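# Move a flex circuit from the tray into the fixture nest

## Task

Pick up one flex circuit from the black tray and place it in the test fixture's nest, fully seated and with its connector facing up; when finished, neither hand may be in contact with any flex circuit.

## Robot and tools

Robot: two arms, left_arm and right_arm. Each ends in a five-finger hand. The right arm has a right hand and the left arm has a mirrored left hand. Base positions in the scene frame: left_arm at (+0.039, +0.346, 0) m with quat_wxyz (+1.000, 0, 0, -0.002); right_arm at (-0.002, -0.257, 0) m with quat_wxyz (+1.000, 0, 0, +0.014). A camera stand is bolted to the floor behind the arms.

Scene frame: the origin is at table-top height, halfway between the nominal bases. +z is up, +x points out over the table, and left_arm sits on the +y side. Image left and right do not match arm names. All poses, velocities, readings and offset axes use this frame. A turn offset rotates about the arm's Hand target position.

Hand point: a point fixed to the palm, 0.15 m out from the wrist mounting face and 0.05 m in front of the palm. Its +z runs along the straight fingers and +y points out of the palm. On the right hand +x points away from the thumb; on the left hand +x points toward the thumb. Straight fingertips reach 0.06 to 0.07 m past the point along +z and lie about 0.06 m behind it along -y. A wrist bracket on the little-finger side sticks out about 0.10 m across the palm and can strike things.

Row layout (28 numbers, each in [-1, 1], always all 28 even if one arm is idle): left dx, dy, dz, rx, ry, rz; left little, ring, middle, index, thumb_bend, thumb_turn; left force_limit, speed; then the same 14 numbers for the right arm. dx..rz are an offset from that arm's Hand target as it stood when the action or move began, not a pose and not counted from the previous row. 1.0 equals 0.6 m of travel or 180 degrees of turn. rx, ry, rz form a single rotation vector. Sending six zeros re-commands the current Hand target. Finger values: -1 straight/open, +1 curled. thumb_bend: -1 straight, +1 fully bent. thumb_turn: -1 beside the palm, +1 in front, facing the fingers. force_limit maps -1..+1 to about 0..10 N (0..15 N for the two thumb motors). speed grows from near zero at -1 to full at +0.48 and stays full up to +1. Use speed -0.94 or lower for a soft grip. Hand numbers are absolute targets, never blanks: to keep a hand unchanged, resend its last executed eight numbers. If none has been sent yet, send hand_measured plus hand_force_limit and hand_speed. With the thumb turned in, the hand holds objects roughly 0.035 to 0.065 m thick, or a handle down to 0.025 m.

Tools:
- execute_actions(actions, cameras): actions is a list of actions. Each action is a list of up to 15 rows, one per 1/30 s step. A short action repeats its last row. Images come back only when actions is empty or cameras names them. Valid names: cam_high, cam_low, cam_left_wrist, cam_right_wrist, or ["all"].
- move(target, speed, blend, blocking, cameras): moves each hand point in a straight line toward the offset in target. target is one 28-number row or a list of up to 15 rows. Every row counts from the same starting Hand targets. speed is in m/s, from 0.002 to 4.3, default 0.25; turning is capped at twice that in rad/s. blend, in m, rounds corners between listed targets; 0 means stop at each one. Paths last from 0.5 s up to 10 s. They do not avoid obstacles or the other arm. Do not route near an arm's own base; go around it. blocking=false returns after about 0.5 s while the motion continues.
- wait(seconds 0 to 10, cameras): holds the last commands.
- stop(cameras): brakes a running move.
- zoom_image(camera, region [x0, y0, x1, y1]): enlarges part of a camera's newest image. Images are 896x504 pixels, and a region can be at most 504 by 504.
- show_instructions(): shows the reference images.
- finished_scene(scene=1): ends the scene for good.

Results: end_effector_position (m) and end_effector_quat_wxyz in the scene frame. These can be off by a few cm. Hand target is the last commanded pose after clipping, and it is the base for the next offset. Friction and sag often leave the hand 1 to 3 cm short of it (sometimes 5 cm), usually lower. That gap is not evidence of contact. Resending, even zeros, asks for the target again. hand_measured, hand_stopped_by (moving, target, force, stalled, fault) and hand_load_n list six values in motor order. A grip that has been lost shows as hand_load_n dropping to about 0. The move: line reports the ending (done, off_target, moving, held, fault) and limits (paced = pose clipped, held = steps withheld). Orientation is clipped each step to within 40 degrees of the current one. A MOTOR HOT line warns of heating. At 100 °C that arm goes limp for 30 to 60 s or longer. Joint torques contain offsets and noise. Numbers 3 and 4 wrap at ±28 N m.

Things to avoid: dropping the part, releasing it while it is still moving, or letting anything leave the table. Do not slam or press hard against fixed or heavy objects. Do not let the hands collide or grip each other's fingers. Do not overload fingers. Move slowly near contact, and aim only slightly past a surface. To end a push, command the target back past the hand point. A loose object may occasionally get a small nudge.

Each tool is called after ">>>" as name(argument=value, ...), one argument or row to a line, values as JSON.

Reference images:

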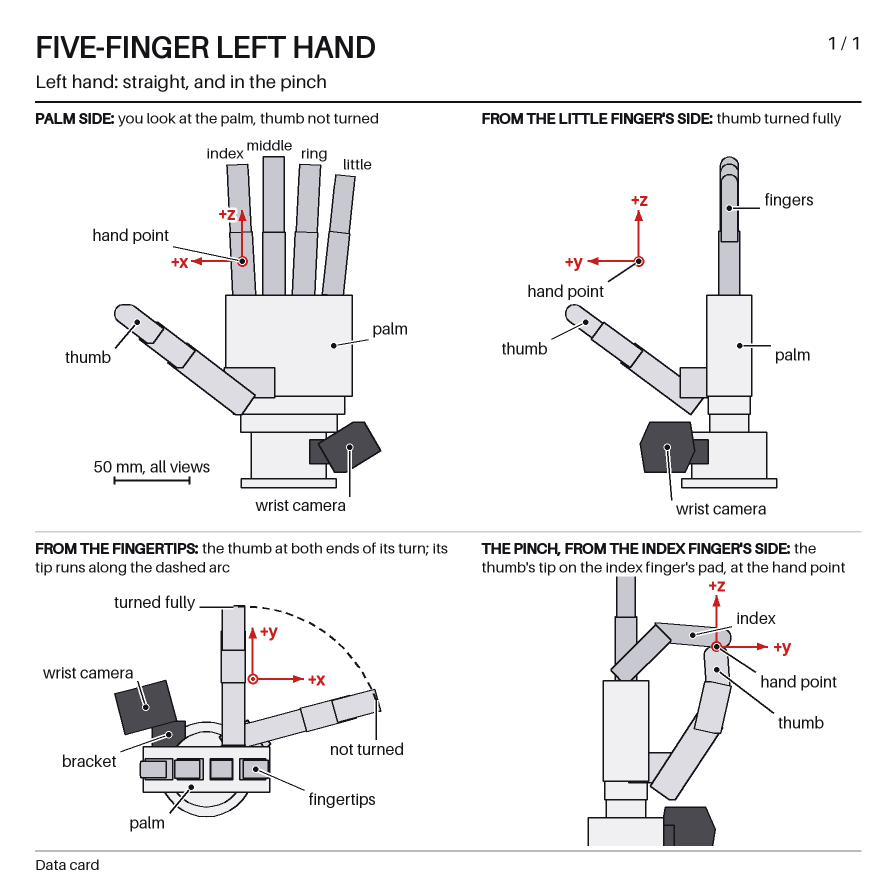

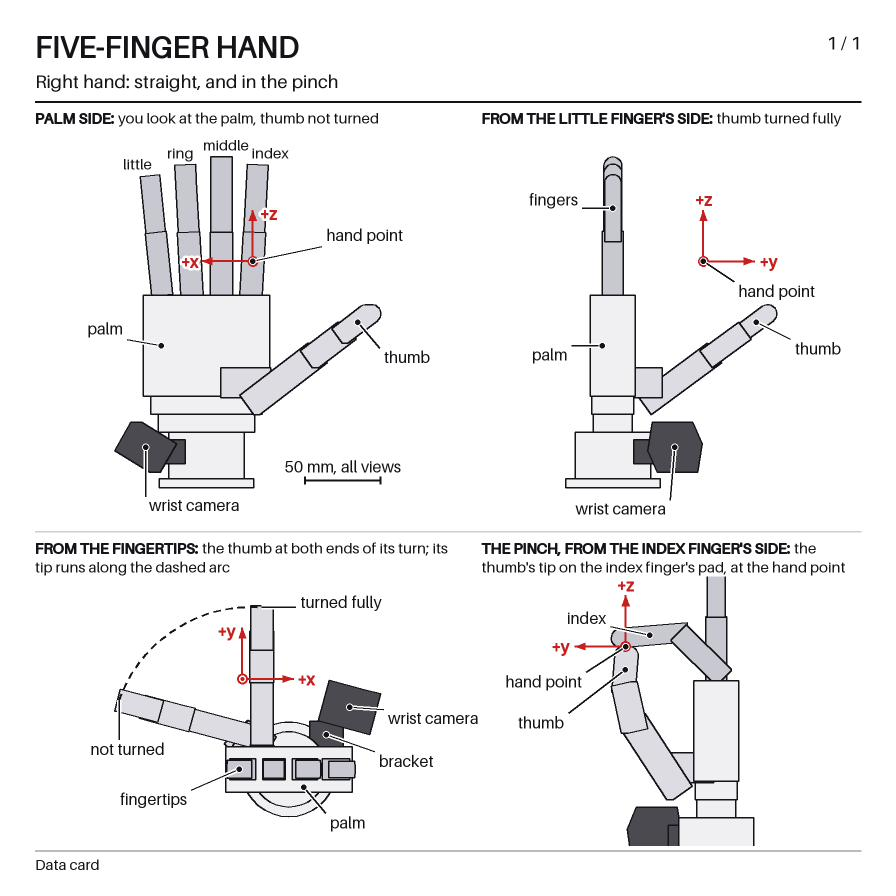

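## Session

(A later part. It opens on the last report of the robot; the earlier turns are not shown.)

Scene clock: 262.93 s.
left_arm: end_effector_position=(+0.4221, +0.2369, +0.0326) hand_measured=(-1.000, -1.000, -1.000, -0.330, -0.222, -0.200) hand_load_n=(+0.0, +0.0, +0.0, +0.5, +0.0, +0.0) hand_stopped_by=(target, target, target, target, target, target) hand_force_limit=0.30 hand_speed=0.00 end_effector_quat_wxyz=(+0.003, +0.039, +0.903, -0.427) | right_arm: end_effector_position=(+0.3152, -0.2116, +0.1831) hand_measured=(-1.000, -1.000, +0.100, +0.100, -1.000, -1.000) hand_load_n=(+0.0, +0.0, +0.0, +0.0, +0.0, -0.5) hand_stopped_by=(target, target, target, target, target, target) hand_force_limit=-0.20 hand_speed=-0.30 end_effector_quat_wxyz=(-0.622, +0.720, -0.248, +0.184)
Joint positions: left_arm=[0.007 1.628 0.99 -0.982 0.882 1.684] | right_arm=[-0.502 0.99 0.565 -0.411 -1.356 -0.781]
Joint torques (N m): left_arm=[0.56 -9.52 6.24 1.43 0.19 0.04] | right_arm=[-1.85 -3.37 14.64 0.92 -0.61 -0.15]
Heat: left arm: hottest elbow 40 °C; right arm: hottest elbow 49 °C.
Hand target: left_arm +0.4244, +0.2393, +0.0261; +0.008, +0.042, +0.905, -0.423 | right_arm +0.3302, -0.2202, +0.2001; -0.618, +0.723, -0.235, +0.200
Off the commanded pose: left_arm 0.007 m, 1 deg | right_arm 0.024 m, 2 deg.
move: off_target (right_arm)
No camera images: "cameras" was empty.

>>> move(
  target=[0.0, 0.0, -0.003, 0, 0, 0, -1, -1, -1, -0.39, -0.222, -0.2, 0.5, -0.3, 0, 0, 0, 0, 0, 0, -1, -1, 0.1, 0.1, -1, -1, -0.2, -0.3],
  speed=0.03,
  cameras=["cam_left_wrist"],
)

>>> zoom_image(
  camera="cam_left_wrist",
  region=[420, 180, 560, 280],
)

Scene clock: 263.83 s.
left_arm: end_effector_position=(+0.4224, +0.2374, +0.0319) hand_measured=(-1.000, -1.000, -1.000, -0.390, -0.222, -0.200) hand_load_n=(+0.0, +0.0, +0.0, -0.5, +0.0, +0.0) hand_stopped_by=(target, target, target, target, target, target) hand_force_limit=0.50 hand_speed=-0.30 end_effector_quat_wxyz=(+0.004, +0.040, +0.904, -0.426) | right_arm: end_effector_position=(+0.3152, -0.2116, +0.1831) hand_measured=(-1.000, -1.000, +0.100, +0.100, -1.000, -1.000) hand_load_n=(+0.0, +0.0, +0.0, +0.0, +0.0, -0.5) hand_stopped_by=(target, target, target, target, target, target) hand_force_limit=-0.20 hand_speed=-0.30 end_effector_quat_wxyz=(-0.622, +0.720, -0.248, +0.184)
Joint positions: left_arm=[0.008 1.628 0.989 -0.978 0.88 1.684] | right_arm=[-0.502 0.99 0.565 -0.411 -1.356 -0.781]
Joint torques (N m): left_arm=[0.56 -9.35 6.16 1.52 0.27 0.04] | right_arm=[-1.85 -3.43 14.65 0.92 -0.62 -0.15]
Heat: left arm: hottest elbow 40 °C; right arm: hottest elbow 49 °C.
Hand target: left_arm +0.4243, +0.2393, +0.0242; +0.008, +0.042, +0.905, -0.423 | right_arm +0.3302, -0.2202, +0.2001; -0.618, +0.723, -0.235, +0.200
Off the commanded pose: left_arm 0.008 m, 1 deg | right_arm 0.024 m, 2 deg.
move: off_target (right_arm)
camera_calibration:
cam_left_wrist: T_world_to_cam=[[-0.356484, -0.602006, 0.714498, 0.275276], [-0.843113, 0.536805, 0.0316351, 0.24579], [-0.402591, -0.591125, -0.698922, 0.449886], [0, 0, 0, 1]] pos_world=[0.48648, 0.299716, 0.109976]
Images, in order (width x height): cam_left_wrist 896x504.

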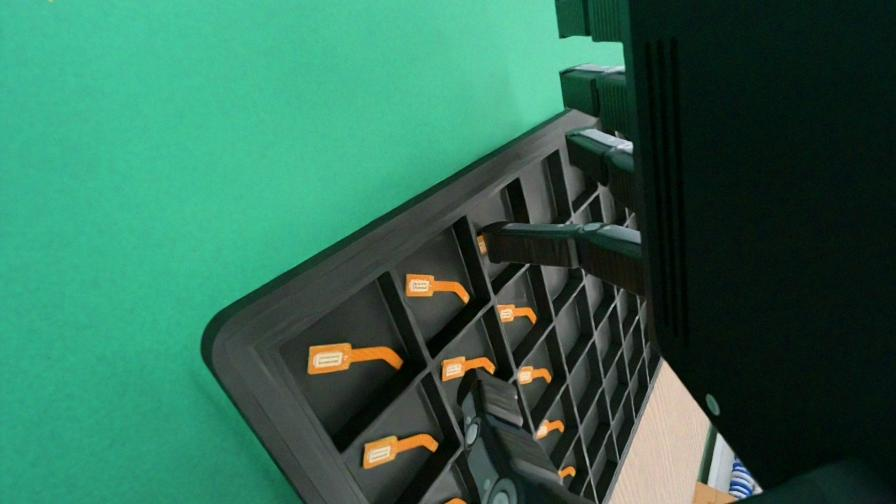

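Scaled by 3.600.

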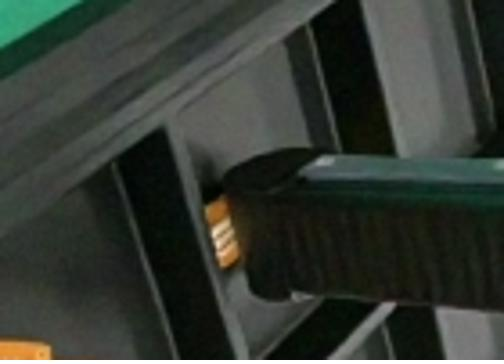

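>>> move(
  target=[0.0, 0.0, -0.003, 0, 0, 0, -1, -1, -1, -0.43, -0.222, -0.2, 0.5, -0.1, 0, 0, 0, 0, 0, 0, -1, -1, 0.1, 0.1, -1, -1, -0.2, -0.3],
  speed=0.03,
  cameras=["cam_left_wrist"],
)

>>> zoom_image(
  camera="cam_left_wrist",
  region=[420, 180, 560, 280],
)

Scene clock: 265.00 s.
left_arm: end_effector_position=(+0.4229, +0.2376, +0.0308) hand_measured=(-1.000, -1.000, -1.000, -0.430, -0.222, -0.200) hand_load_n=(-0.5, +0.0, +0.0, -0.5, +0.0, +0.0) hand_stopped_by=(target, target, target, target, target, target) hand_force_limit=0.50 hand_speed=-0.10 end_effector_quat_wxyz=(+0.005, +0.041, +0.904, -0.426) | right_arm: end_effector_position=(+0.3152, -0.2116, +0.1831) hand_measured=(-1.000, -1.000, +0.100, +0.100, -1.000, -1.000) hand_load_n=(+0.0, +0.0, +0.0, +0.0, +0.0, -0.5) hand_stopped_by=(target, target, target, target, target, target) hand_force_limit=-0.20 hand_speed=-0.30 end_effector_quat_wxyz=(-0.622, +0.720, -0.248, +0.184)
Joint positions: left_arm=[0.008 1.628 0.987 -0.972 0.879 1.684] | right_arm=[-0.502 0.99 0.565 -0.411 -1.356 -0.781]
Joint torques (N m): left_arm=[0.5 -9.17 6.13 1.55 0.3 0.05] | right_arm=[-1.85 -3.37 14.64 0.94 -0.62 -0.14]
Heat: left arm: hottest elbow 39 °C; right arm: hottest elbow 49 °C.
Hand target: left_arm +0.4243, +0.2393, +0.0224; +0.007, +0.042, +0.905, -0.423 | right_arm +0.3302, -0.2202, +0.2001; -0.618, +0.723, -0.235, +0.200
Off the commanded pose: left_arm 0.009 m, 0 deg | right_arm 0.024 m, 2 deg.
move: off_target (right_arm)
camera_calibration:
cam_left_wrist: T_world_to_cam=[[-0.358966, -0.602797, 0.712586, 0.277729], [-0.843177, 0.536833, 0.0293703, 0.246283], [-0.400244, -0.590294, -0.700969, 0.448274], [0, 0, 0, 1]] pos_world=[0.486775, 0.299814, 0.109087]
Images, in order (width x height): cam_left_wrist 896x504.

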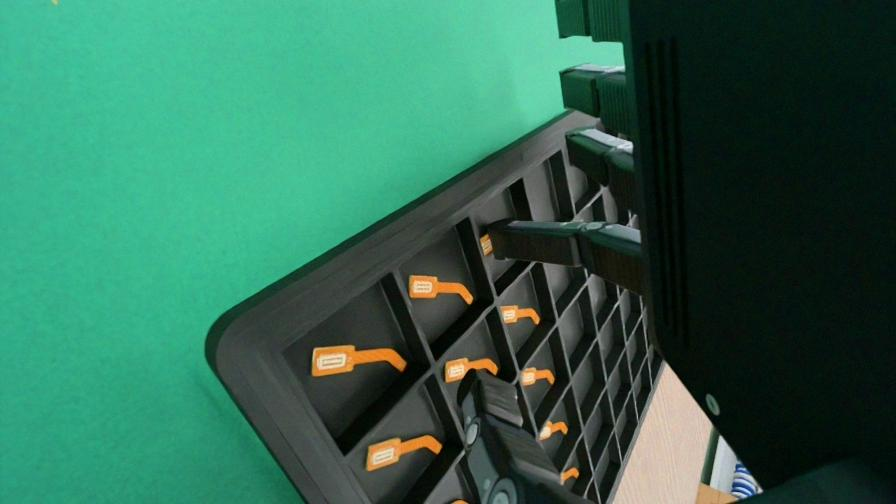

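Scaled by 3.600.

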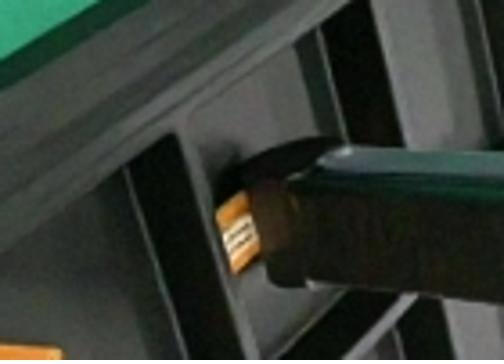

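>>> move(
  target=[0.0, 0.0, -0.004, 0, 0, 0, -1, -1, -1, -0.475, -0.222, -0.2, 0.5, 0.2, 0, 0, 0, 0, 0, 0, -1, -1, 0.1, 0.1, -1, -1, -0.2, -0.3],
  speed=0.03,
  cameras=["cam_left_wrist"],
)

>>> zoom_image(
  camera="cam_left_wrist",
  region=[420, 180, 560, 280],
)

Scene clock: 266.00 s.
left_arm: end_effector_position=(+0.4248, +0.2375, +0.0298) hand_measured=(-1.000, -1.000, -1.000, -0.476, -0.222, -0.200) hand_load_n=(+0.0, -0.5, +0.0, +1.0, +0.0, +0.0) hand_stopped_by=(target, target, target, target, target, target) hand_force_limit=0.50 hand_speed=0.20 end_effector_quat_wxyz=(+0.009, +0.042, +0.904, -0.426) | right_arm: end_effector_position=(+0.3152, -0.2116, +0.1831) hand_measured=(-1.000, -1.000, +0.100, +0.100, -1.000, -1.000) hand_load_n=(+0.0, +0.0, +0.0, +0.0, +0.0, +0.0) hand_stopped_by=(target, target, target, target, target, target) hand_force_limit=-0.20 hand_speed=-0.30 end_effector_quat_wxyz=(-0.622, +0.720, -0.248, +0.184)
Joint positions: left_arm=[0.008 1.629 0.986 -0.961 0.88 1.684] | right_arm=[-0.502 0.99 0.565 -0.411 -1.356 -0.781]
Joint torques (N m): left_arm=[0.62 -8.94 6.05 1.43 0.31 0.02] | right_arm=[-1.85 -3.37 14.64 0.92 -0.62 -0.14]
Heat: left arm: hottest elbow 39 °C; right arm: hottest elbow 49 °C.
Hand target: left_arm +0.4243, +0.2393, +0.0200; +0.008, +0.042, +0.905, -0.423 | right_arm +0.3302, -0.2202, +0.2001; -0.618, +0.723, -0.235, +0.200
Off the commanded pose: left_arm 0.010 m, 0 deg | right_arm 0.024 m, 2 deg.
move: off_target (right_arm)
camera_calibration:
cam_left_wrist: T_world_to_cam=[[-0.36494, -0.602244, 0.710015, 0.281524], [-0.843376, 0.536877, 0.0218998, 0.248193], [-0.394379, -0.590817, -0.703846, 0.446023], [0, 0, 0, 1]] pos_world=[0.487961, 0.299815, 0.10861]
Images, in order (width x height): cam_left_wrist 896x504.

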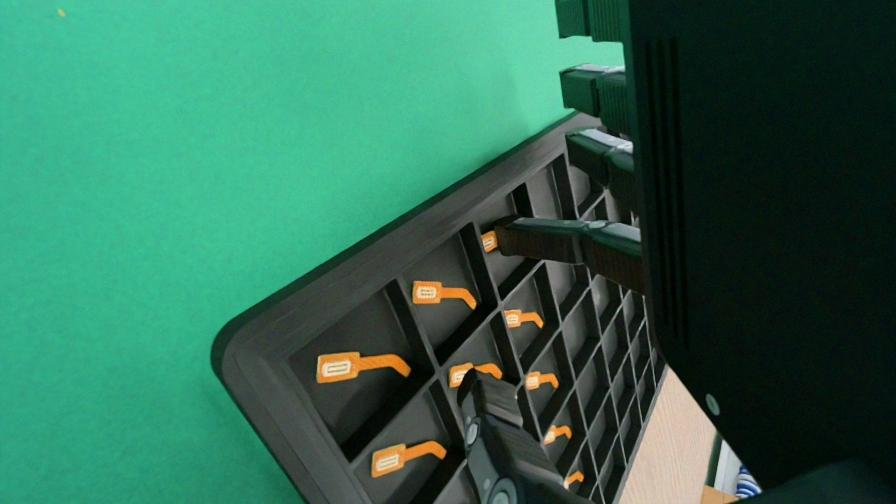

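Scaled by 3.600.

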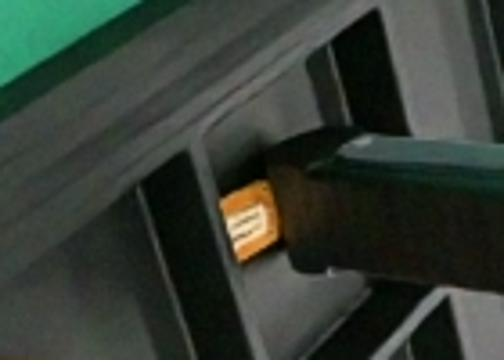

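>>> move(
  target=[0.0, 0.0, 0.05, 0, 0, 0, -1, -1, -1, -0.475, -0.222, -0.2, 0.5, 0.2, 0, 0, 0, 0, 0, 0, -1, -1, 0.1, 0.1, -1, -1, -0.2, -0.3],
  speed=0.15,
  cameras=["cam_left_wrist"],
)

>>> zoom_image(
  camera="cam_left_wrist",
  region=[400, 180, 540, 280],
)

Scene clock: 267.33 s.
left_arm: end_effector_position=(+0.4139, +0.2384, +0.0370) hand_measured=(-1.000, -1.000, -1.000, -0.476, -0.222, -0.200) hand_load_n=(+0.0, +0.0, +0.5, +0.0, +0.0, +0.0) hand_stopped_by=(target, target, target, target, target, target) hand_force_limit=0.50 hand_speed=0.20 end_effector_quat_wxyz=(-0.006, +0.035, +0.905, -0.424) | right_arm: end_effector_position=(+0.3152, -0.2116, +0.1831) hand_measured=(-1.000, -1.000, +0.100, +0.100, -1.000, -1.000) hand_load_n=(+0.0, +0.0, +0.0, +0.0, +0.0, +0.0) hand_stopped_by=(target, target, target, target, target, target) hand_force_limit=-0.20 hand_speed=-0.30 end_effector_quat_wxyz=(-0.622, +0.720, -0.248, +0.184)
Joint positions: left_arm=[0.008 1.613 0.986 -1.012 0.874 1.684] | right_arm=[-0.502 0.99 0.565 -0.411 -1.356 -0.781]
Joint torques (N m): left_arm=[0.56 -11.16 8.85 0.16 0.48 0.05] | right_arm=[-1.85 -3.43 14.64 0.92 -0.62 -0.14]
Heat: left arm: hottest elbow 39 °C; right arm: hottest elbow 49 °C.
Hand target: left_arm +0.4243, +0.2393, +0.0499; +0.007, +0.042, +0.905, -0.423 | right_arm +0.3302, -0.2202, +0.2001; -0.618, +0.723, -0.235, +0.200
Off the commanded pose: left_arm 0.017 m, 2 deg | right_arm 0.024 m, 2 deg.
move: off_target (left_arm, right_arm)
camera_calibration:
cam_left_wrist: T_world_to_cam=[[-0.340529, -0.605931, 0.718949, 0.263421], [-0.841969, 0.536851, 0.0536612, 0.236573], [-0.418483, -0.587059, -0.692989, 0.455994], [0, 0, 0, 1]] pos_world=[0.479715, 0.300306, 0.113917]
Images, in order (width x height): cam_left_wrist 896x504.

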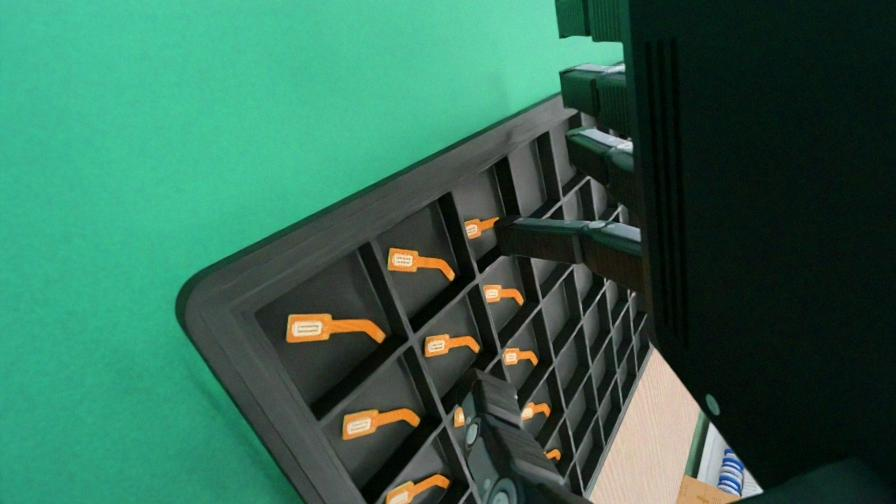

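Scaled by 3.600.

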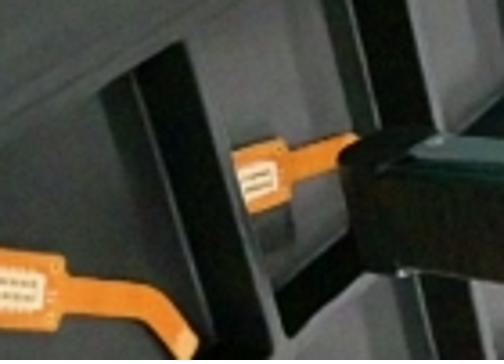

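>>> zoom_image(
  camera="cam_left_wrist",
  region=[450, 205, 510, 248],
)

>>> zoom_image(
  camera="cam_left_wrist",
  region=[375, 235, 465, 300],
)

Scaled by 8.400.

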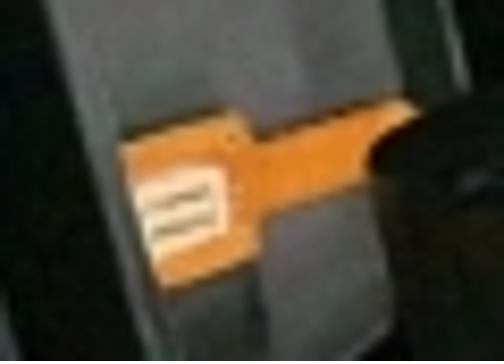

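Scaled by 5.600.

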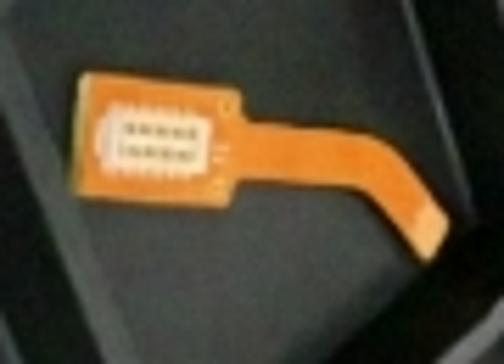

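>>> move(
  target=[-0.015, -0.0933, 0.0167, 0.0014, 0.005, 0, -1, -1, 0.42, -1, 0.2, 0.66, -0.3, 0.4, 0, 0, 0, 0, 0, 0, -1, -1, 0.1, 0.1, -1, -1, -0.2, -0.3],
  speed=0.15,
  cameras=["cam_left_wrist"],
)

Scene clock: 273.50 s.
left_arm: end_effector_position=(+0.4120, +0.1859, +0.0536) hand_measured=(-1.000, -1.000, -0.630, -1.000, +0.200, +0.660) hand_load_n=(+0.0, +0.0, +0.0, +0.0, +0.0, +0.0) hand_stopped_by=(target, target, force, target, target, target) hand_force_limit=-0.30 hand_speed=0.40 end_effector_quat_wxyz=(-0.012, +0.034, +0.906, -0.421) | right_arm: end_effector_position=(+0.3152, -0.2116, +0.1831) hand_measured=(-1.000, -1.000, +0.100, +0.100, -1.000, -1.000) hand_load_n=(+0.0, +0.0, +0.0, +0.0, +0.0, -0.5) hand_stopped_by=(target, target, target, target, target, target) hand_force_limit=-0.20 hand_speed=-0.30 end_effector_quat_wxyz=(-0.622, +0.720, -0.248, +0.184)
Joint positions: left_arm=[-0.123 1.569 0.986 -0.913 0.867 1.483] | right_arm=[-0.502 0.99 0.565 -0.411 -1.356 -0.781]
Joint torques (N m): left_arm=[0.09 -11.28 7.06 1.42 0.47 -0.02] | right_arm=[-1.79 -3.43 14.64 0.92 -0.62 -0.14]
Heat: left arm: hottest elbow 39 °C; right arm: hottest elbow 50 °C.
Hand target: left_arm +0.4153, +0.1834, +0.0599; +0.000, +0.039, +0.906, -0.421 | right_arm +0.3302, -0.2202, +0.2001; -0.618, +0.723, -0.235, +0.200
Off the commanded pose: left_arm 0.008 m, 1 deg | right_arm 0.024 m, 2 deg.
move: off_target (right_arm)
camera_calibration:
cam_left_wrist: T_world_to_cam=[[-0.334349, -0.61096, 0.717592, 0.217498], [-0.84034, 0.537967, 0.0664851, 0.260848], [-0.42666, -0.580792, -0.693283, 0.438081], [0, 0, 0, 1]] pos_world=[0.478833, 0.246989, 0.130297]
Images, in order (width x height): cam_left_wrist 896x504.

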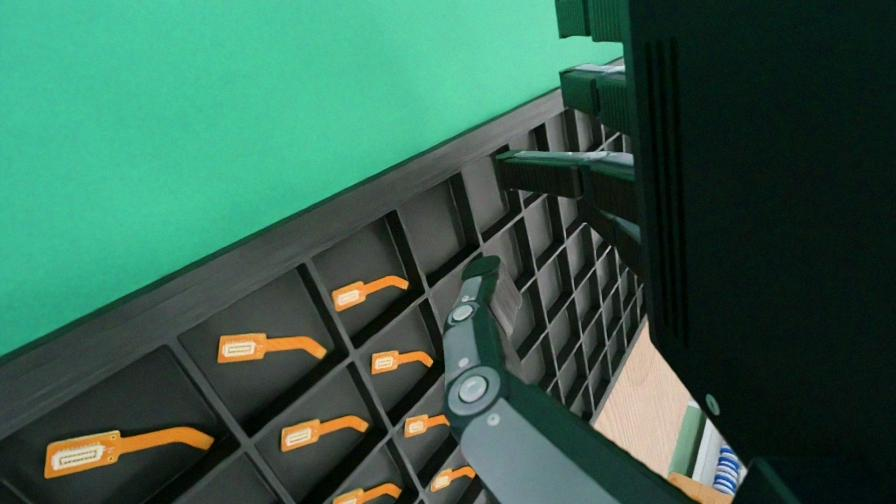

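>>> zoom_image(
  camera="cam_left_wrist",
  region=[300, 200, 450, 350],
)

Scaled by 3.360.

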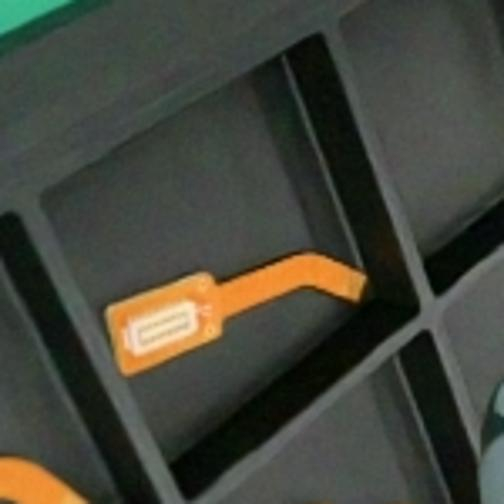

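>>> zoom_image(
  camera="cam_left_wrist",
  region=[370, 195, 440, 305],
)

>>> zoom_image(
  camera="cam_left_wrist",
  region=[300, 250, 380, 355],
)

Scaled by 4.582.

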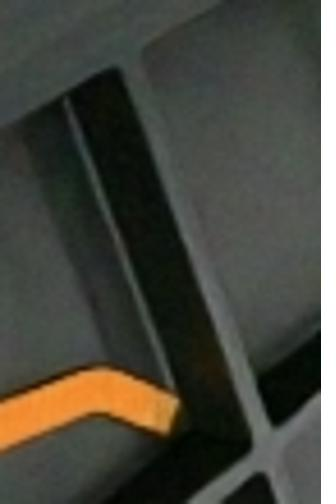

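Scaled by 4.800.

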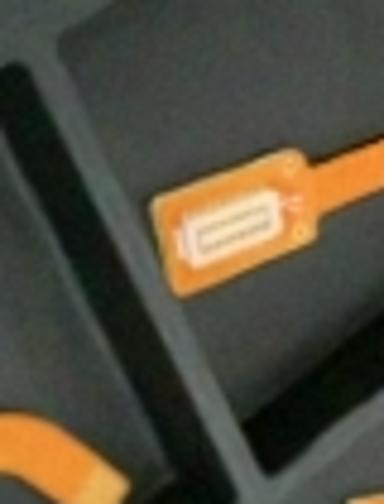

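>>> move(
  target=[0.0045, -0.0163, -0.022, 0, 0, 0, -1, -1, -1, -1, -0.222, 0.6, 0.2, 0.4, 0, 0, 0, 0, 0, 0, -1, -1, 0.1, 0.1, -1, -1, -0.2, -0.3],
  speed=0.1,
  cameras=["cam_left_wrist"],
)

Scene clock: 277.60 s.
left_arm: end_effector_position=(+0.4160, +0.1771, +0.0487) hand_measured=(-1.000, -1.000, -1.000, -1.000, -0.222, +0.600) hand_load_n=(+0.0, +0.0, -0.5, +0.0, +0.0, +0.0) hand_stopped_by=(target, target, target, target, target, target) hand_force_limit=0.20 hand_speed=0.40 end_effector_quat_wxyz=(-0.001, +0.037, +0.906, -0.422) | right_arm: end_effector_position=(+0.3152, -0.2116, +0.1831) hand_measured=(-1.000, -1.000, +0.100, +0.100, -1.000, -1.000) hand_load_n=(+0.0, +0.0, +0.0, +0.0, +0.0, +0.0) hand_stopped_by=(target, target, target, target, target, target) hand_force_limit=-0.20 hand_speed=-0.30 end_effector_quat_wxyz=(-0.622, +0.720, -0.248, +0.184)
Joint positions: left_arm=[-0.143 1.571 0.973 -0.851 0.864 1.449] | right_arm=[-0.502 0.99 0.565 -0.411 -1.356 -0.781]
Joint torques (N m): left_arm=[-0.03 -9.35 7.24 1.48 0.47 -0.09] | right_arm=[-1.85 -3.37 14.65 0.92 -0.62 -0.14]
Heat: left arm: hottest elbow 39 °C; right arm: hottest elbow 50 °C.
Hand target: left_arm +0.4181, +0.1735, +0.0469; +0.000, +0.039, +0.906, -0.422 | right_arm +0.3302, -0.2202, +0.2001; -0.618, +0.723, -0.235, +0.200
Off the commanded pose: left_arm 0.004 m, 0 deg | right_arm 0.024 m, 2 deg.
move: off_target (right_arm)
camera_calibration:
cam_left_wrist: T_world_to_cam=[[-0.348061, -0.610055, 0.711819, 0.222784], [-0.842927, 0.535957, 0.047166, 0.271508], [-0.410278, -0.583595, -0.700777, 0.425305], [0, 0, 0, 1]] pos_world=[0.480897, 0.2386, 0.126656]
Images, in order (width x height): cam_left_wrist 896x504.

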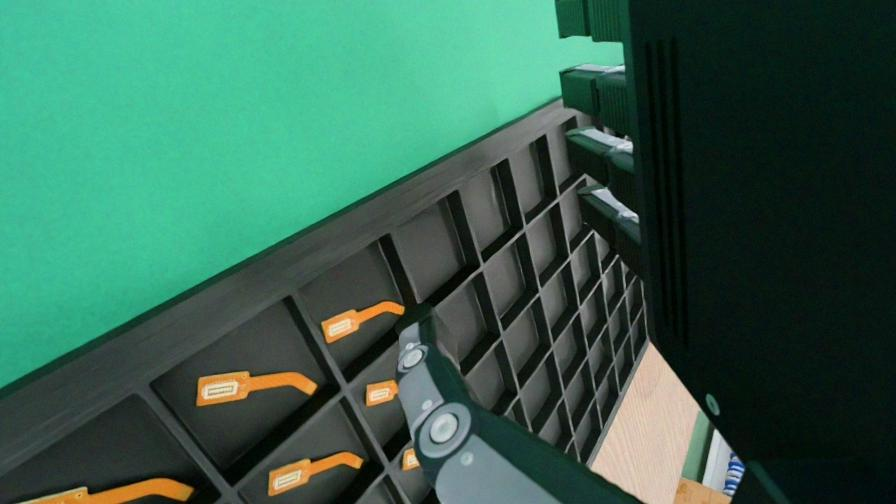

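>>> move(
  target=[-0.003, -0.002, -0.033, 0, 0, 0, -1, -1, -1, -1, -0.222, 0.6, 0.2, 0.4, 0, 0, 0, 0, 0, 0, -1, -1, 0.1, 0.1, -1, -1, -0.2, -0.3],
  speed=0.06,
  cameras=["cam_left_wrist"],
)

>>> zoom_image(
  camera="cam_left_wrist",
  region=[270, 220, 430, 380],
)

Scene clock: 278.93 s.
left_arm: end_effector_position=(+0.4140, +0.1764, +0.0281) hand_measured=(-1.000, -1.000, -1.000, -1.000, -0.222, +0.600) hand_load_n=(+0.0, +0.0, +0.0, +0.0, +0.0, +0.5) hand_stopped_by=(target, target, target, target, target, target) hand_force_limit=0.20 hand_speed=0.40 end_effector_quat_wxyz=(-0.002, +0.036, +0.906, -0.421) | right_arm: end_effector_position=(+0.3152, -0.2116, +0.1831) hand_measured=(-1.000, -1.000, +0.100, +0.100, -1.000, -1.000) hand_load_n=(+0.0, +0.0, +0.0, +0.0, +0.0, +0.0) hand_stopped_by=(target, target, target, target, target, target) hand_force_limit=-0.20 hand_speed=-0.30 end_effector_quat_wxyz=(-0.622, +0.720, -0.248, +0.184)
Joint positions: left_arm=[-0.145 1.602 0.944 -0.79 0.863 1.443] | right_arm=[-0.502 0.99 0.565 -0.411 -1.356 -0.781]
Joint torques (N m): left_arm=[-0.32 -9.58 7.01 1.5 0.48 -0.06] | right_arm=[-1.85 -3.37 14.64 0.92 -0.62 -0.14]
Heat: left arm: hottest elbow 39 °C; right arm: hottest elbow 50 °C.
Hand target: left_arm +0.4163, +0.1724, +0.0270; +0.000, +0.039, +0.906, -0.421 | right_arm +0.3302, -0.2202, +0.2001; -0.618, +0.723, -0.235, +0.200
Off the commanded pose: left_arm 0.005 m, 0 deg | right_arm 0.024 m, 2 deg.
move: off_target (right_arm)
camera_calibration:
cam_left_wrist: T_world_to_cam=[[-0.345194, -0.611113, 0.712307, 0.235326], [-0.843599, 0.534653, 0.0498768, 0.27155], [-0.411317, -0.583685, -0.700093, 0.410114], [0, 0, 0, 1]] pos_world=[0.479, 0.238003, 0.105949]
Images, in order (width x height): cam_left_wrist 896x504.

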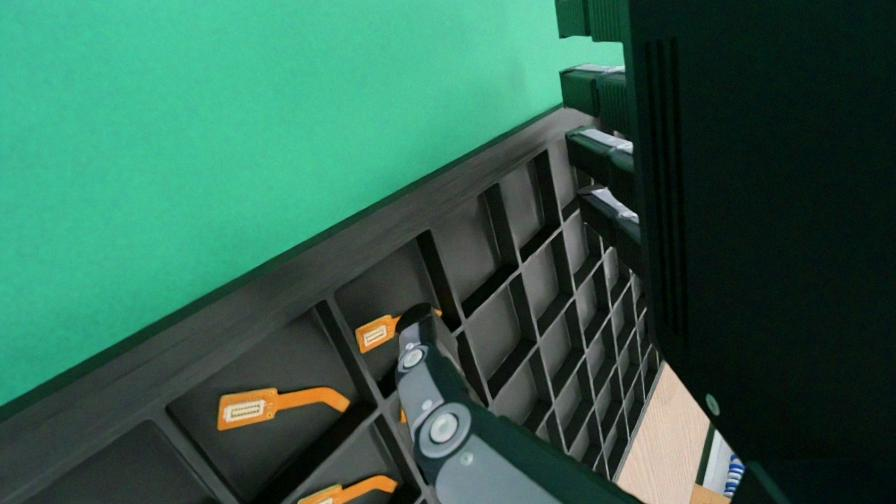

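Scaled by 3.150.

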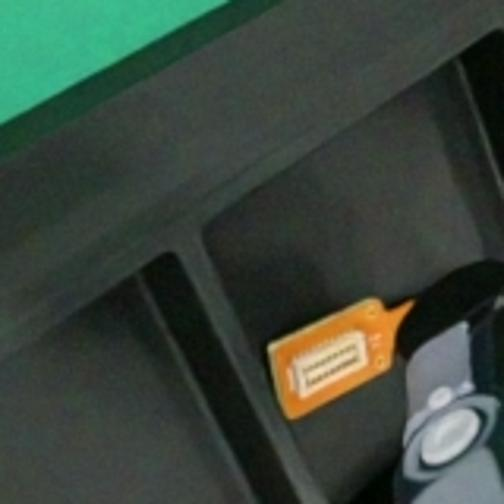

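>>> move(
  target=[0.0, -0.004, -0.015, 0, 0, 0, -1, -1, -1, -1, -0.222, 0.6, 0.2, 0.4, 0, 0, 0, 0, 0, 0, -1, -1, 0.1, 0.1, -1, -1, -0.2, -0.3],
  speed=0.04,
  cameras=["cam_left_wrist"],
)

>>> zoom_image(
  camera="cam_left_wrist",
  region=[320, 240, 480, 400],
)

Scene clock: 280.27 s.
left_arm: end_effector_position=(+0.4148, +0.1741, +0.0206) hand_measured=(-1.000, -1.000, -1.000, -1.000, -0.222, +0.600) hand_load_n=(+0.0, +0.0, +0.0, +0.0, -0.5, +0.5) hand_stopped_by=(target, target, target, target, target, target) hand_force_limit=0.20 hand_speed=0.40 end_effector_quat_wxyz=(-0.001, +0.035, +0.906, -0.422) | right_arm: end_effector_position=(+0.3152, -0.2116, +0.1831) hand_measured=(-1.000, -1.000, +0.100, +0.100, -1.000, -1.000) hand_load_n=(+0.0, +0.0, +0.0, +0.0, -0.5, +0.0) hand_stopped_by=(target, target, target, target, target, target) hand_force_limit=-0.20 hand_speed=-0.30 end_effector_quat_wxyz=(-0.622, +0.720, -0.248, +0.184)
Joint positions: left_arm=[-0.15 1.615 0.936 -0.759 0.863 1.432] | right_arm=[-0.502 0.99 0.565 -0.411 -1.356 -0.781]
Joint torques (N m): left_arm=[-0.44 -9.52 6.8 1.68 0.47 -0.05] | right_arm=[-1.79 -3.37 14.64 0.92 -0.62 -0.14]
Heat: left arm: hottest elbow 39 °C; right arm: hottest elbow 50 °C.
Hand target: left_arm +0.4163, +0.1700, +0.0181; +0.001, +0.039, +0.906, -0.422 | right_arm +0.3302, -0.2202, +0.2001; -0.618, +0.723, -0.235, +0.200
Off the commanded pose: left_arm 0.005 m, 0 deg | right_arm 0.024 m, 2 deg.
move: off_target (right_arm)
camera_calibration:
cam_left_wrist: T_world_to_cam=[[-0.344856, -0.611283, 0.712325, 0.23947], [-0.844853, 0.53282, 0.048224, 0.274741], [-0.40902, -0.58518, -0.700191, 0.403149], [0, 0, 0, 1]] pos_world=[0.479595, 0.235911, 0.0984522]
Images, in order (width x height): cam_left_wrist 896x504.

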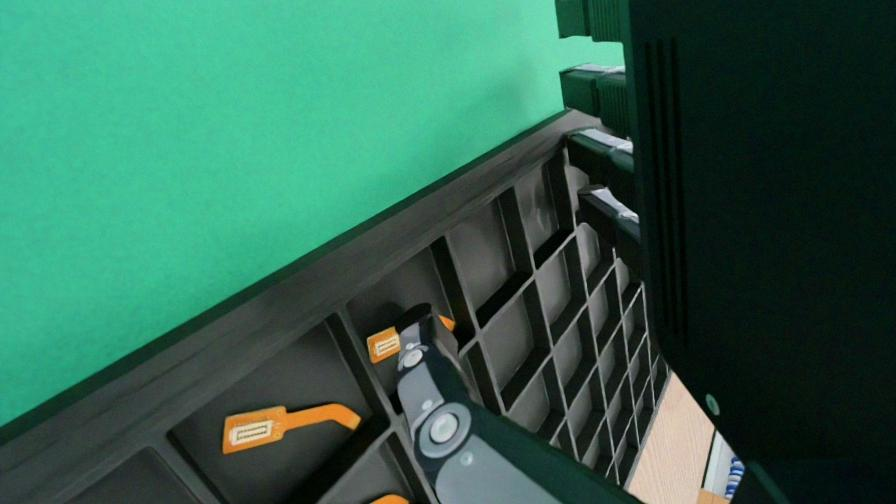

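Scaled by 3.150.

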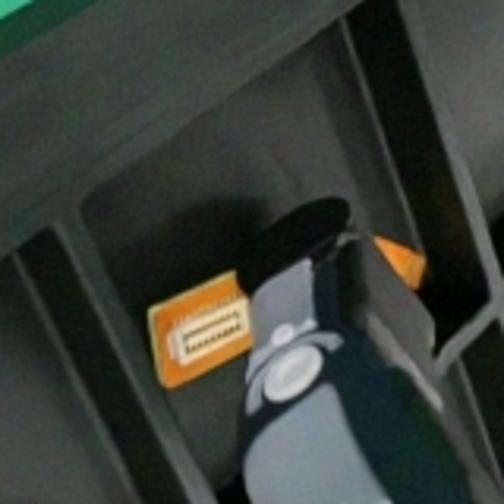

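>>> move(
  target=[
    [0.0, 0.0, -0.008, 0, 0, 0, -1, -1, -1, -1, -0.222, 0.6, 0.0, -0.2, 0, 0, 0, 0, 0, 0, -1, -1, 0.1, 0.1, -1, -1, -0.2, -0.3],
    [0.0, 0.0, -0.0085, 0, 0, 0, -1, -1, -1, -1, -0.222, 0.7, 0.0, -0.2, 0, 0, 0, 0, 0, 0, -1, -1, 0.1, 0.1, -1, -1, -0.2, -0.3],
  ],
  speed=0.04,
  cameras=["cam_left_wrist"],
)

>>> zoom_image(
  camera="cam_left_wrist",
  region=[320, 240, 480, 400],
)

Scene clock: 282.47 s.
left_arm: end_effector_position=(+0.4170, +0.1732, +0.0200) hand_measured=(-1.000, -1.000, -1.000, -1.000, -0.222, +0.700) hand_load_n=(+0.0, +0.0, +0.0, +0.0, -1.5, +0.5) hand_stopped_by=(target, target, target, target, target, target) hand_force_limit=0.00 hand_speed=-0.20 end_effector_quat_wxyz=(+0.002, +0.035, +0.906, -0.423) | right_arm: end_effector_position=(+0.3152, -0.2116, +0.1831) hand_measured=(-1.000, -1.000, +0.100, +0.100, -1.000, -1.000) hand_load_n=(+0.0, +0.0, +0.0, +0.0, +0.0, -0.5) hand_stopped_by=(target, target, target, target, target, target) hand_force_limit=-0.20 hand_speed=-0.30 end_effector_quat_wxyz=(-0.622, +0.720, -0.248, +0.184)
Joint positions: left_arm=[-0.151 1.617 0.936 -0.746 0.864 1.426] | right_arm=[-0.502 0.99 0.565 -0.411 -1.356 -0.781]
Joint torques (N m): left_arm=[-0.38 -9 6.32 1.63 0.42 0.02] | right_arm=[-1.85 -3.37 14.64 0.92 -0.62 -0.14]
Heat: left arm: hottest elbow 39 °C; right arm: hottest elbow 50 °C.
Hand target: left_arm +0.4163, +0.1700, +0.0130; +0.000, +0.039, +0.906, -0.422 | right_arm +0.3302, -0.2202, +0.2001; -0.618, +0.723, -0.235, +0.200
Off the commanded pose: left_arm 0.008 m, 1 deg | right_arm 0.024 m, 2 deg.
move: off_target (right_arm)
camera_calibration:
cam_left_wrist: T_world_to_cam=[[-0.346765, -0.6109, 0.711727, 0.240749], [-0.846825, 0.530173, 0.0424802, 0.278545], [-0.40329, -0.587977, -0.701171, 0.401251], [0, 0, 0, 1]] pos_world=[0.481182, 0.235324, 0.0981655]
Images, in order (width x height): cam_left_wrist 896x504.

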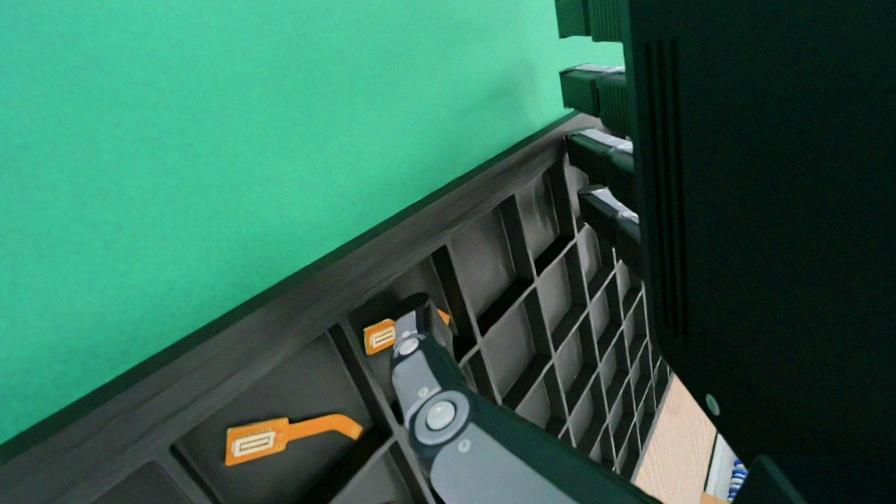

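Scaled by 3.150.

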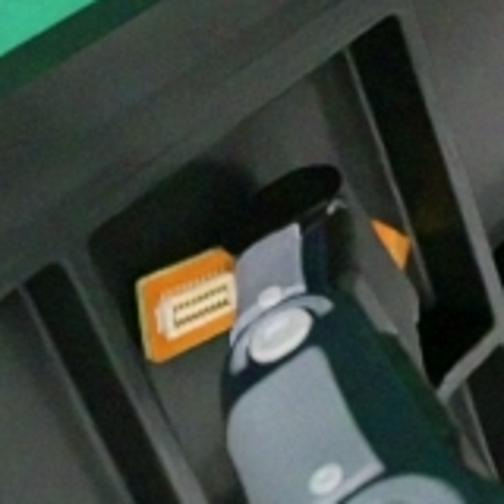

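>>> move(
  target=[
    [0.02, -0.005, 0.065, 0, 0, 0, -1, -1, -1, -1, -0.222, 0.7, 0.0, 0.3, 0, 0, 0, 0, 0, 0, -1, -1, 0.1, 0.1, -1, -1, -0.2, -0.3],
    [0.017, -0.043, 0.065, 0, 0, 0, -1, -1, -1, -1, -1, 0.7, 0.0, 0.4, 0, 0, 0, 0, 0, 0, -1, -1, 0.1, 0.1, -1, -1, -0.2, -0.3],
  ],
  speed=0.15,
  blend=0.0,
  cameras=["cam_left_wrist"],
)

>>> zoom_image(
  camera="cam_left_wrist",
  region=[270, 280, 430, 440],
)

Scene clock: 286.23 s.
left_arm: end_effector_position=(+0.4061, +0.1498, +0.0358) hand_measured=(-1.000, -1.000, -1.000, -1.000, -1.000, +0.700) hand_load_n=(+0.0, +0.0, +0.0, +0.0, -0.5, +0.0) hand_stopped_by=(target, target, target, target, target, target) hand_force_limit=0.00 hand_speed=0.40 end_effector_quat_wxyz=(-0.027, +0.027, +0.908, -0.417) | right_arm: end_effector_position=(+0.3152, -0.2116, +0.1831) hand_measured=(-1.000, -1.000, +0.100, +0.100, -1.000, -1.000) hand_load_n=(+0.0, +0.0, +0.0, +0.0, +0.0, -0.5) hand_stopped_by=(target, target, target, target, target, target) hand_force_limit=-0.20 hand_speed=-0.30 end_effector_quat_wxyz=(-0.622, +0.720, -0.248, +0.184)
Joint positions: left_arm=[-0.212 1.603 0.967 -0.794 0.854 1.35] | right_arm=[-0.502 0.99 0.565 -0.411 -1.356 -0.781]
Joint torques (N m): left_arm=[0.15 -11.69 9.85 1.51 0.41 -0.06] | right_arm=[-1.85 -3.37 14.64 0.92 -0.62 -0.14]
Heat: left arm: hottest elbow 39 °C; right arm: hottest elbow 50 °C.
Hand target: left_arm +0.4265, +0.1442, +0.0519; +0.000, +0.039, +0.906, -0.421 | right_arm +0.3302, -0.2202, +0.2001; -0.618, +0.723, -0.235, +0.200
Off the commanded pose: left_arm 0.027 m, 3 deg | right_arm 0.024 m, 2 deg.
move: off_target (left_arm, right_arm); target 2's new numbers were sent with left_arm's hand 0.027 m and 4 deg from that target
camera_calibration:
cam_left_wrist: T_world_to_cam=[[-0.311279, -0.617049, 0.722742, 0.197576], [-0.836992, 0.538186, 0.0989972, 0.273809], [-0.450056, -0.574113, -0.683991, 0.410404], [0, 0, 0, 1]] pos_world=[0.475382, 0.210172, 0.11081]
Images, in order (width x height): cam_left_wrist 896x504.

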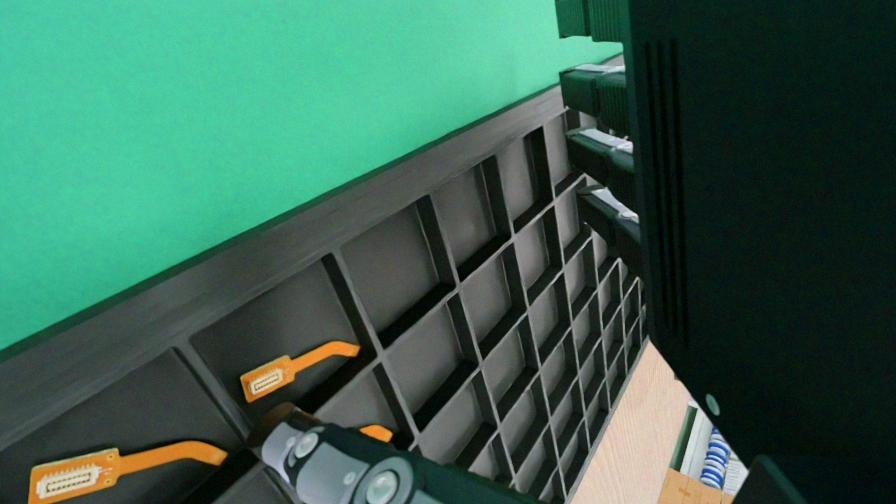

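Scaled by 3.150.

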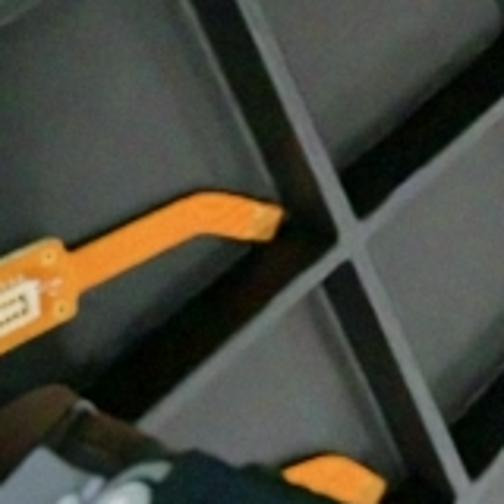

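>>> zoom_image(
  camera="cam_left_wrist",
  region=[180, 240, 400, 440],
)

Scaled by 2.291.

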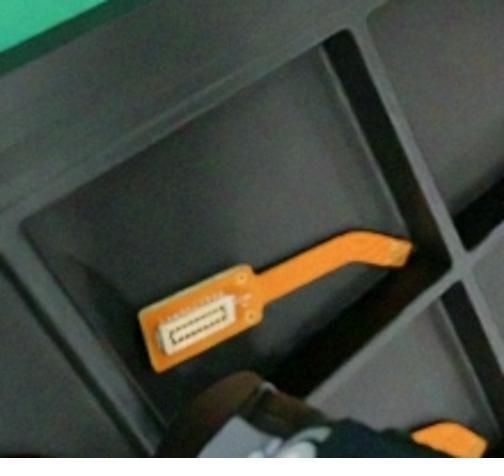

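>>> move(
  target=[0.0, 0.02, 0.015, 0, 0, 0, -1, 1.0, 0.42, 1.0, -0.222, 0.66, 0.0, 0.4, 0, 0, 0, 0, 0, 0, -1, -1, 0.1, 0.1, -1, -1, -0.2, -0.3],
  speed=0.15,
  cameras=["cam_left_wrist"],
)

Scene clock: 290.63 s.
left_arm: end_effector_position=(+0.4056, +0.1568, +0.0408) hand_measured=(-1.000, -0.642, +0.420, +0.376, -0.284, +0.660) hand_load_n=(-0.5, +0.0, +0.0, +27.5, +16.0, -0.5) hand_stopped_by=(target, force, target, force, force, target) hand_force_limit=0.00 hand_speed=0.40 end_effector_quat_wxyz=(-0.025, +0.028, +0.908, -0.418) | right_arm: end_effector_position=(+0.3152, -0.2116, +0.1831) hand_measured=(-1.000, -1.000, +0.100, +0.100, -1.000, -1.000) hand_load_n=(+0.0, +0.0, +0.0, +0.0, +0.0, +0.0) hand_stopped_by=(target, target, target, target, target, target) hand_force_limit=-0.20 hand_speed=-0.30 end_effector_quat_wxyz=(-0.622, +0.720, -0.248, +0.184)
Joint positions: left_arm=[-0.196 1.59 0.969 -0.822 0.857 1.374] | right_arm=[-0.502 0.99 0.565 -0.411 -1.356 -0.781]
Joint torques (N m): left_arm=[1.08 -11.52 10.69 0.61 0.49 0.1] | right_arm=[-1.85 -3.37 14.64 0.92 -0.61 -0.14]
Heat: left arm: hottest elbow 39 °C; right arm: hottest elbow 50 °C.
Hand target: left_arm +0.4264, +0.1561, +0.0610; +0.000, +0.039, +0.906, -0.422 | right_arm +0.3302, -0.2202, +0.2001; -0.618, +0.723, -0.235, +0.200
Off the commanded pose: left_arm 0.029 m, 3 deg | right_arm 0.024 m, 2 deg.
move: off_target (left_arm, right_arm)
camera_calibration:
cam_left_wrist: T_world_to_cam=[[-0.313537, -0.616467, 0.722262, 0.199037], [-0.837605, 0.537868, 0.0954744, 0.269595], [-0.447339, -0.575036, -0.684998, 0.416813], [0, 0, 0, 1]] pos_world=[0.474677, 0.217375, 0.116019]
Images, in order (width x height): cam_left_wrist 896x504.

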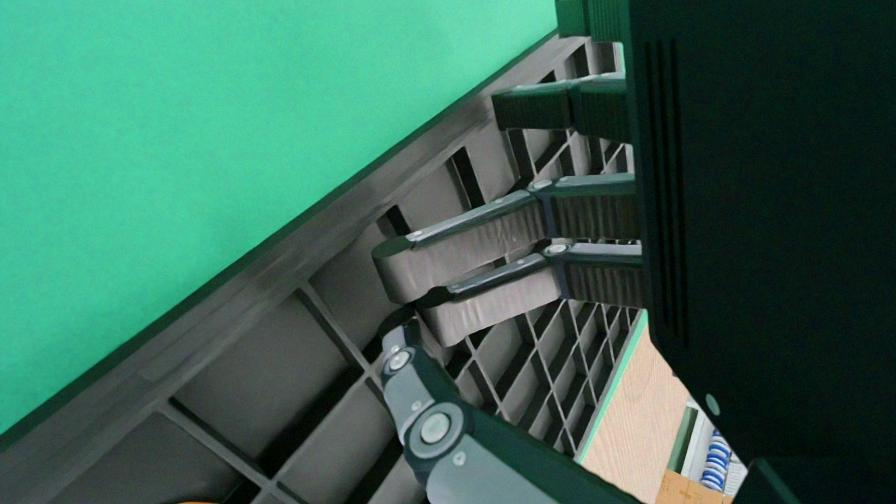

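>>> execute_actions(
  actions=[
    [[0,0,0,0,0,0,-1,-0.7,0.42,-1.0,-0.284,0.66,0.0,0.4,0,0,0,0,0,0,-1,-1,0.1,0.1,-1,-1,-0.2,-0.3]],
  ],
  cameras=[],
)

Scene clock: 291.50 s.
left_arm: end_effector_position=(+0.4067, +0.1569, +0.0418) hand_measured=(-1.000, -0.700, +0.420, -1.000, -0.282, +0.660) hand_load_n=(+0.0, +0.0, +0.0, +0.0, +0.0, +0.0) hand_stopped_by=(target, target, target, target, force, target) hand_force_limit=0.00 hand_speed=0.40 end_effector_quat_wxyz=(-0.024, +0.029, +0.908, -0.418) | right_arm: end_effector_position=(+0.3152, -0.2116, +0.1831) hand_measured=(-1.000, -1.000, +0.100, +0.100, -1.000, -1.000) hand_load_n=(+0.0, +0.0, +0.0, +0.0, +0.0, +0.0) hand_stopped_by=(target, target, target, target, target, target) hand_force_limit=-0.20 hand_speed=-0.30 end_effector_quat_wxyz=(-0.622, +0.720, -0.248, +0.184)
Joint positions: left_arm=[-0.195 1.589 0.971 -0.823 0.857 1.375] | right_arm=[-0.502 0.99 0.565 -0.411 -1.356 -0.781]
Joint torques (N m): left_arm=[1.03 -11.58 10.56 0.42 0.51 0.08] | right_arm=[-1.85 -3.37 14.64 0.92 -0.61 -0.14]
Heat: left arm: hottest elbow 39 °C; right arm: hottest elbow 50 °C.
Hand target: left_arm +0.4266, +0.1562, +0.0611; +0.001, +0.039, +0.906, -0.422 | right_arm +0.3302, -0.2202, +0.2001; -0.618, +0.723, -0.235, +0.200
Off the commanded pose: left_arm 0.028 m, 3 deg | right_arm 0.024 m, 2 deg.
No camera images: "cameras" was empty.

>>> execute_actions(
  actions=[
    [[0,0,0,0,0,0,-1,-1,0.42,-1.0,-0.222,-0.3,0.3,0.3,0,0,0,0,0,0,-1,-1,0.1,0.1,-1,-1,-0.2,-0.3]],
    [[0,0,0,0,0,0,-1,-1,0.42,-1.0,-0.222,-0.3,0.3,0.3,0,0,0,0,0,0,-1,-1,0.1,0.1,-1,-1,-0.2,-0.3]],
    [[0,0,0,0,0,0,-1,1.0,0.42,1.0,-0.222,-0.3,0.3,0.3,0,0,0,0,0,0,-1,-1,0.1,0.1,-1,-1,-0.2,-0.3]],
    [[0,0,0,0,0,0,-1,1.0,0.42,1.0,-0.222,-0.3,0.3,0.3,0,0,0,0,0,0,-1,-1,0.1,0.1,-1,-1,-0.2,-0.3]],
  ],
  cameras=["cam_left_wrist"],
)

Scene clock: 293.93 s.
left_arm: end_effector_position=(+0.4076, +0.1568, +0.0428) hand_measured=(-1.000, +1.000, +0.420, +1.000, -0.222, -0.300) hand_load_n=(+0.0, +0.0, +0.0, +0.0, +0.0, +0.0) hand_stopped_by=(target, target, target, target, target, target) hand_force_limit=0.30 hand_speed=0.30 end_effector_quat_wxyz=(-0.022, +0.029, +0.907, -0.419) | right_arm: end_effector_position=(+0.3152, -0.2116, +0.1831) hand_measured=(-1.000, -1.000, +0.100, +0.100, -1.000, -1.000) hand_load_n=(+0.0, +0.0, +0.0, +0.0, +0.0, -0.5) hand_stopped_by=(target, target, target, target, target, target) hand_force_limit=-0.20 hand_speed=-0.30 end_effector_quat_wxyz=(-0.622, +0.720, -0.248, +0.184)
Joint positions: left_arm=[-0.195 1.588 0.972 -0.823 0.858 1.375] | right_arm=[-0.502 0.99 0.565 -0.411 -1.356 -0.781]
Joint torques (N m): left_arm=[1.14 -11.4 10.48 0.49 0.45 0.07] | right_arm=[-1.85 -3.37 14.64 0.92 -0.61 -0.14]
Heat: left arm: hottest elbow 39 °C; right arm: hottest elbow 50 °C.
Hand target: left_arm +0.4265, +0.1562, +0.0610; +0.000, +0.039, +0.906, -0.422 | right_arm +0.3302, -0.2202, +0.2001; -0.618, +0.723, -0.235, +0.200
Off the commanded pose: left_arm 0.026 m, 3 deg | right_arm 0.024 m, 2 deg.
camera_calibration:
cam_left_wrist: T_world_to_cam=[[-0.31835, -0.614767, 0.721606, 0.199905], [-0.838057, 0.538296, 0.0888729, 0.271534], [-0.443074, -0.576454, -0.686576, 0.417463], [0, 0, 0, 1]] pos_world=[0.476168, 0.217378, 0.118236]
Images, in order (width x height): cam_left_wrist 896x504.

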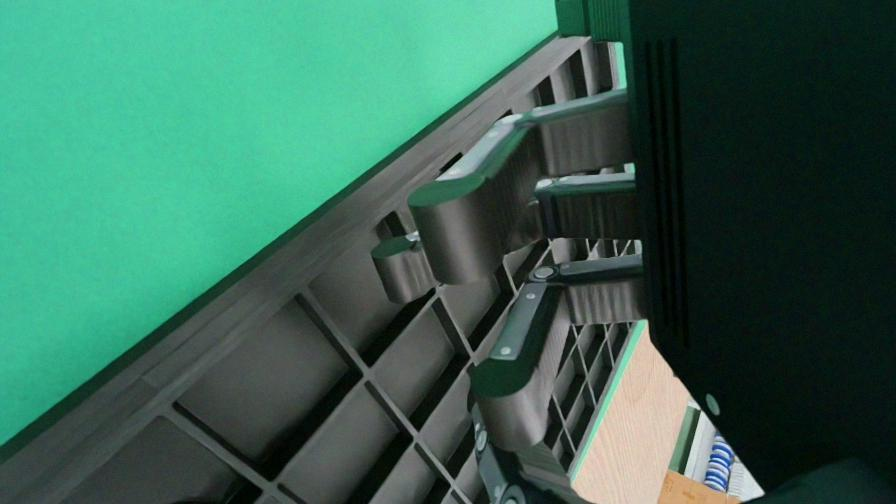

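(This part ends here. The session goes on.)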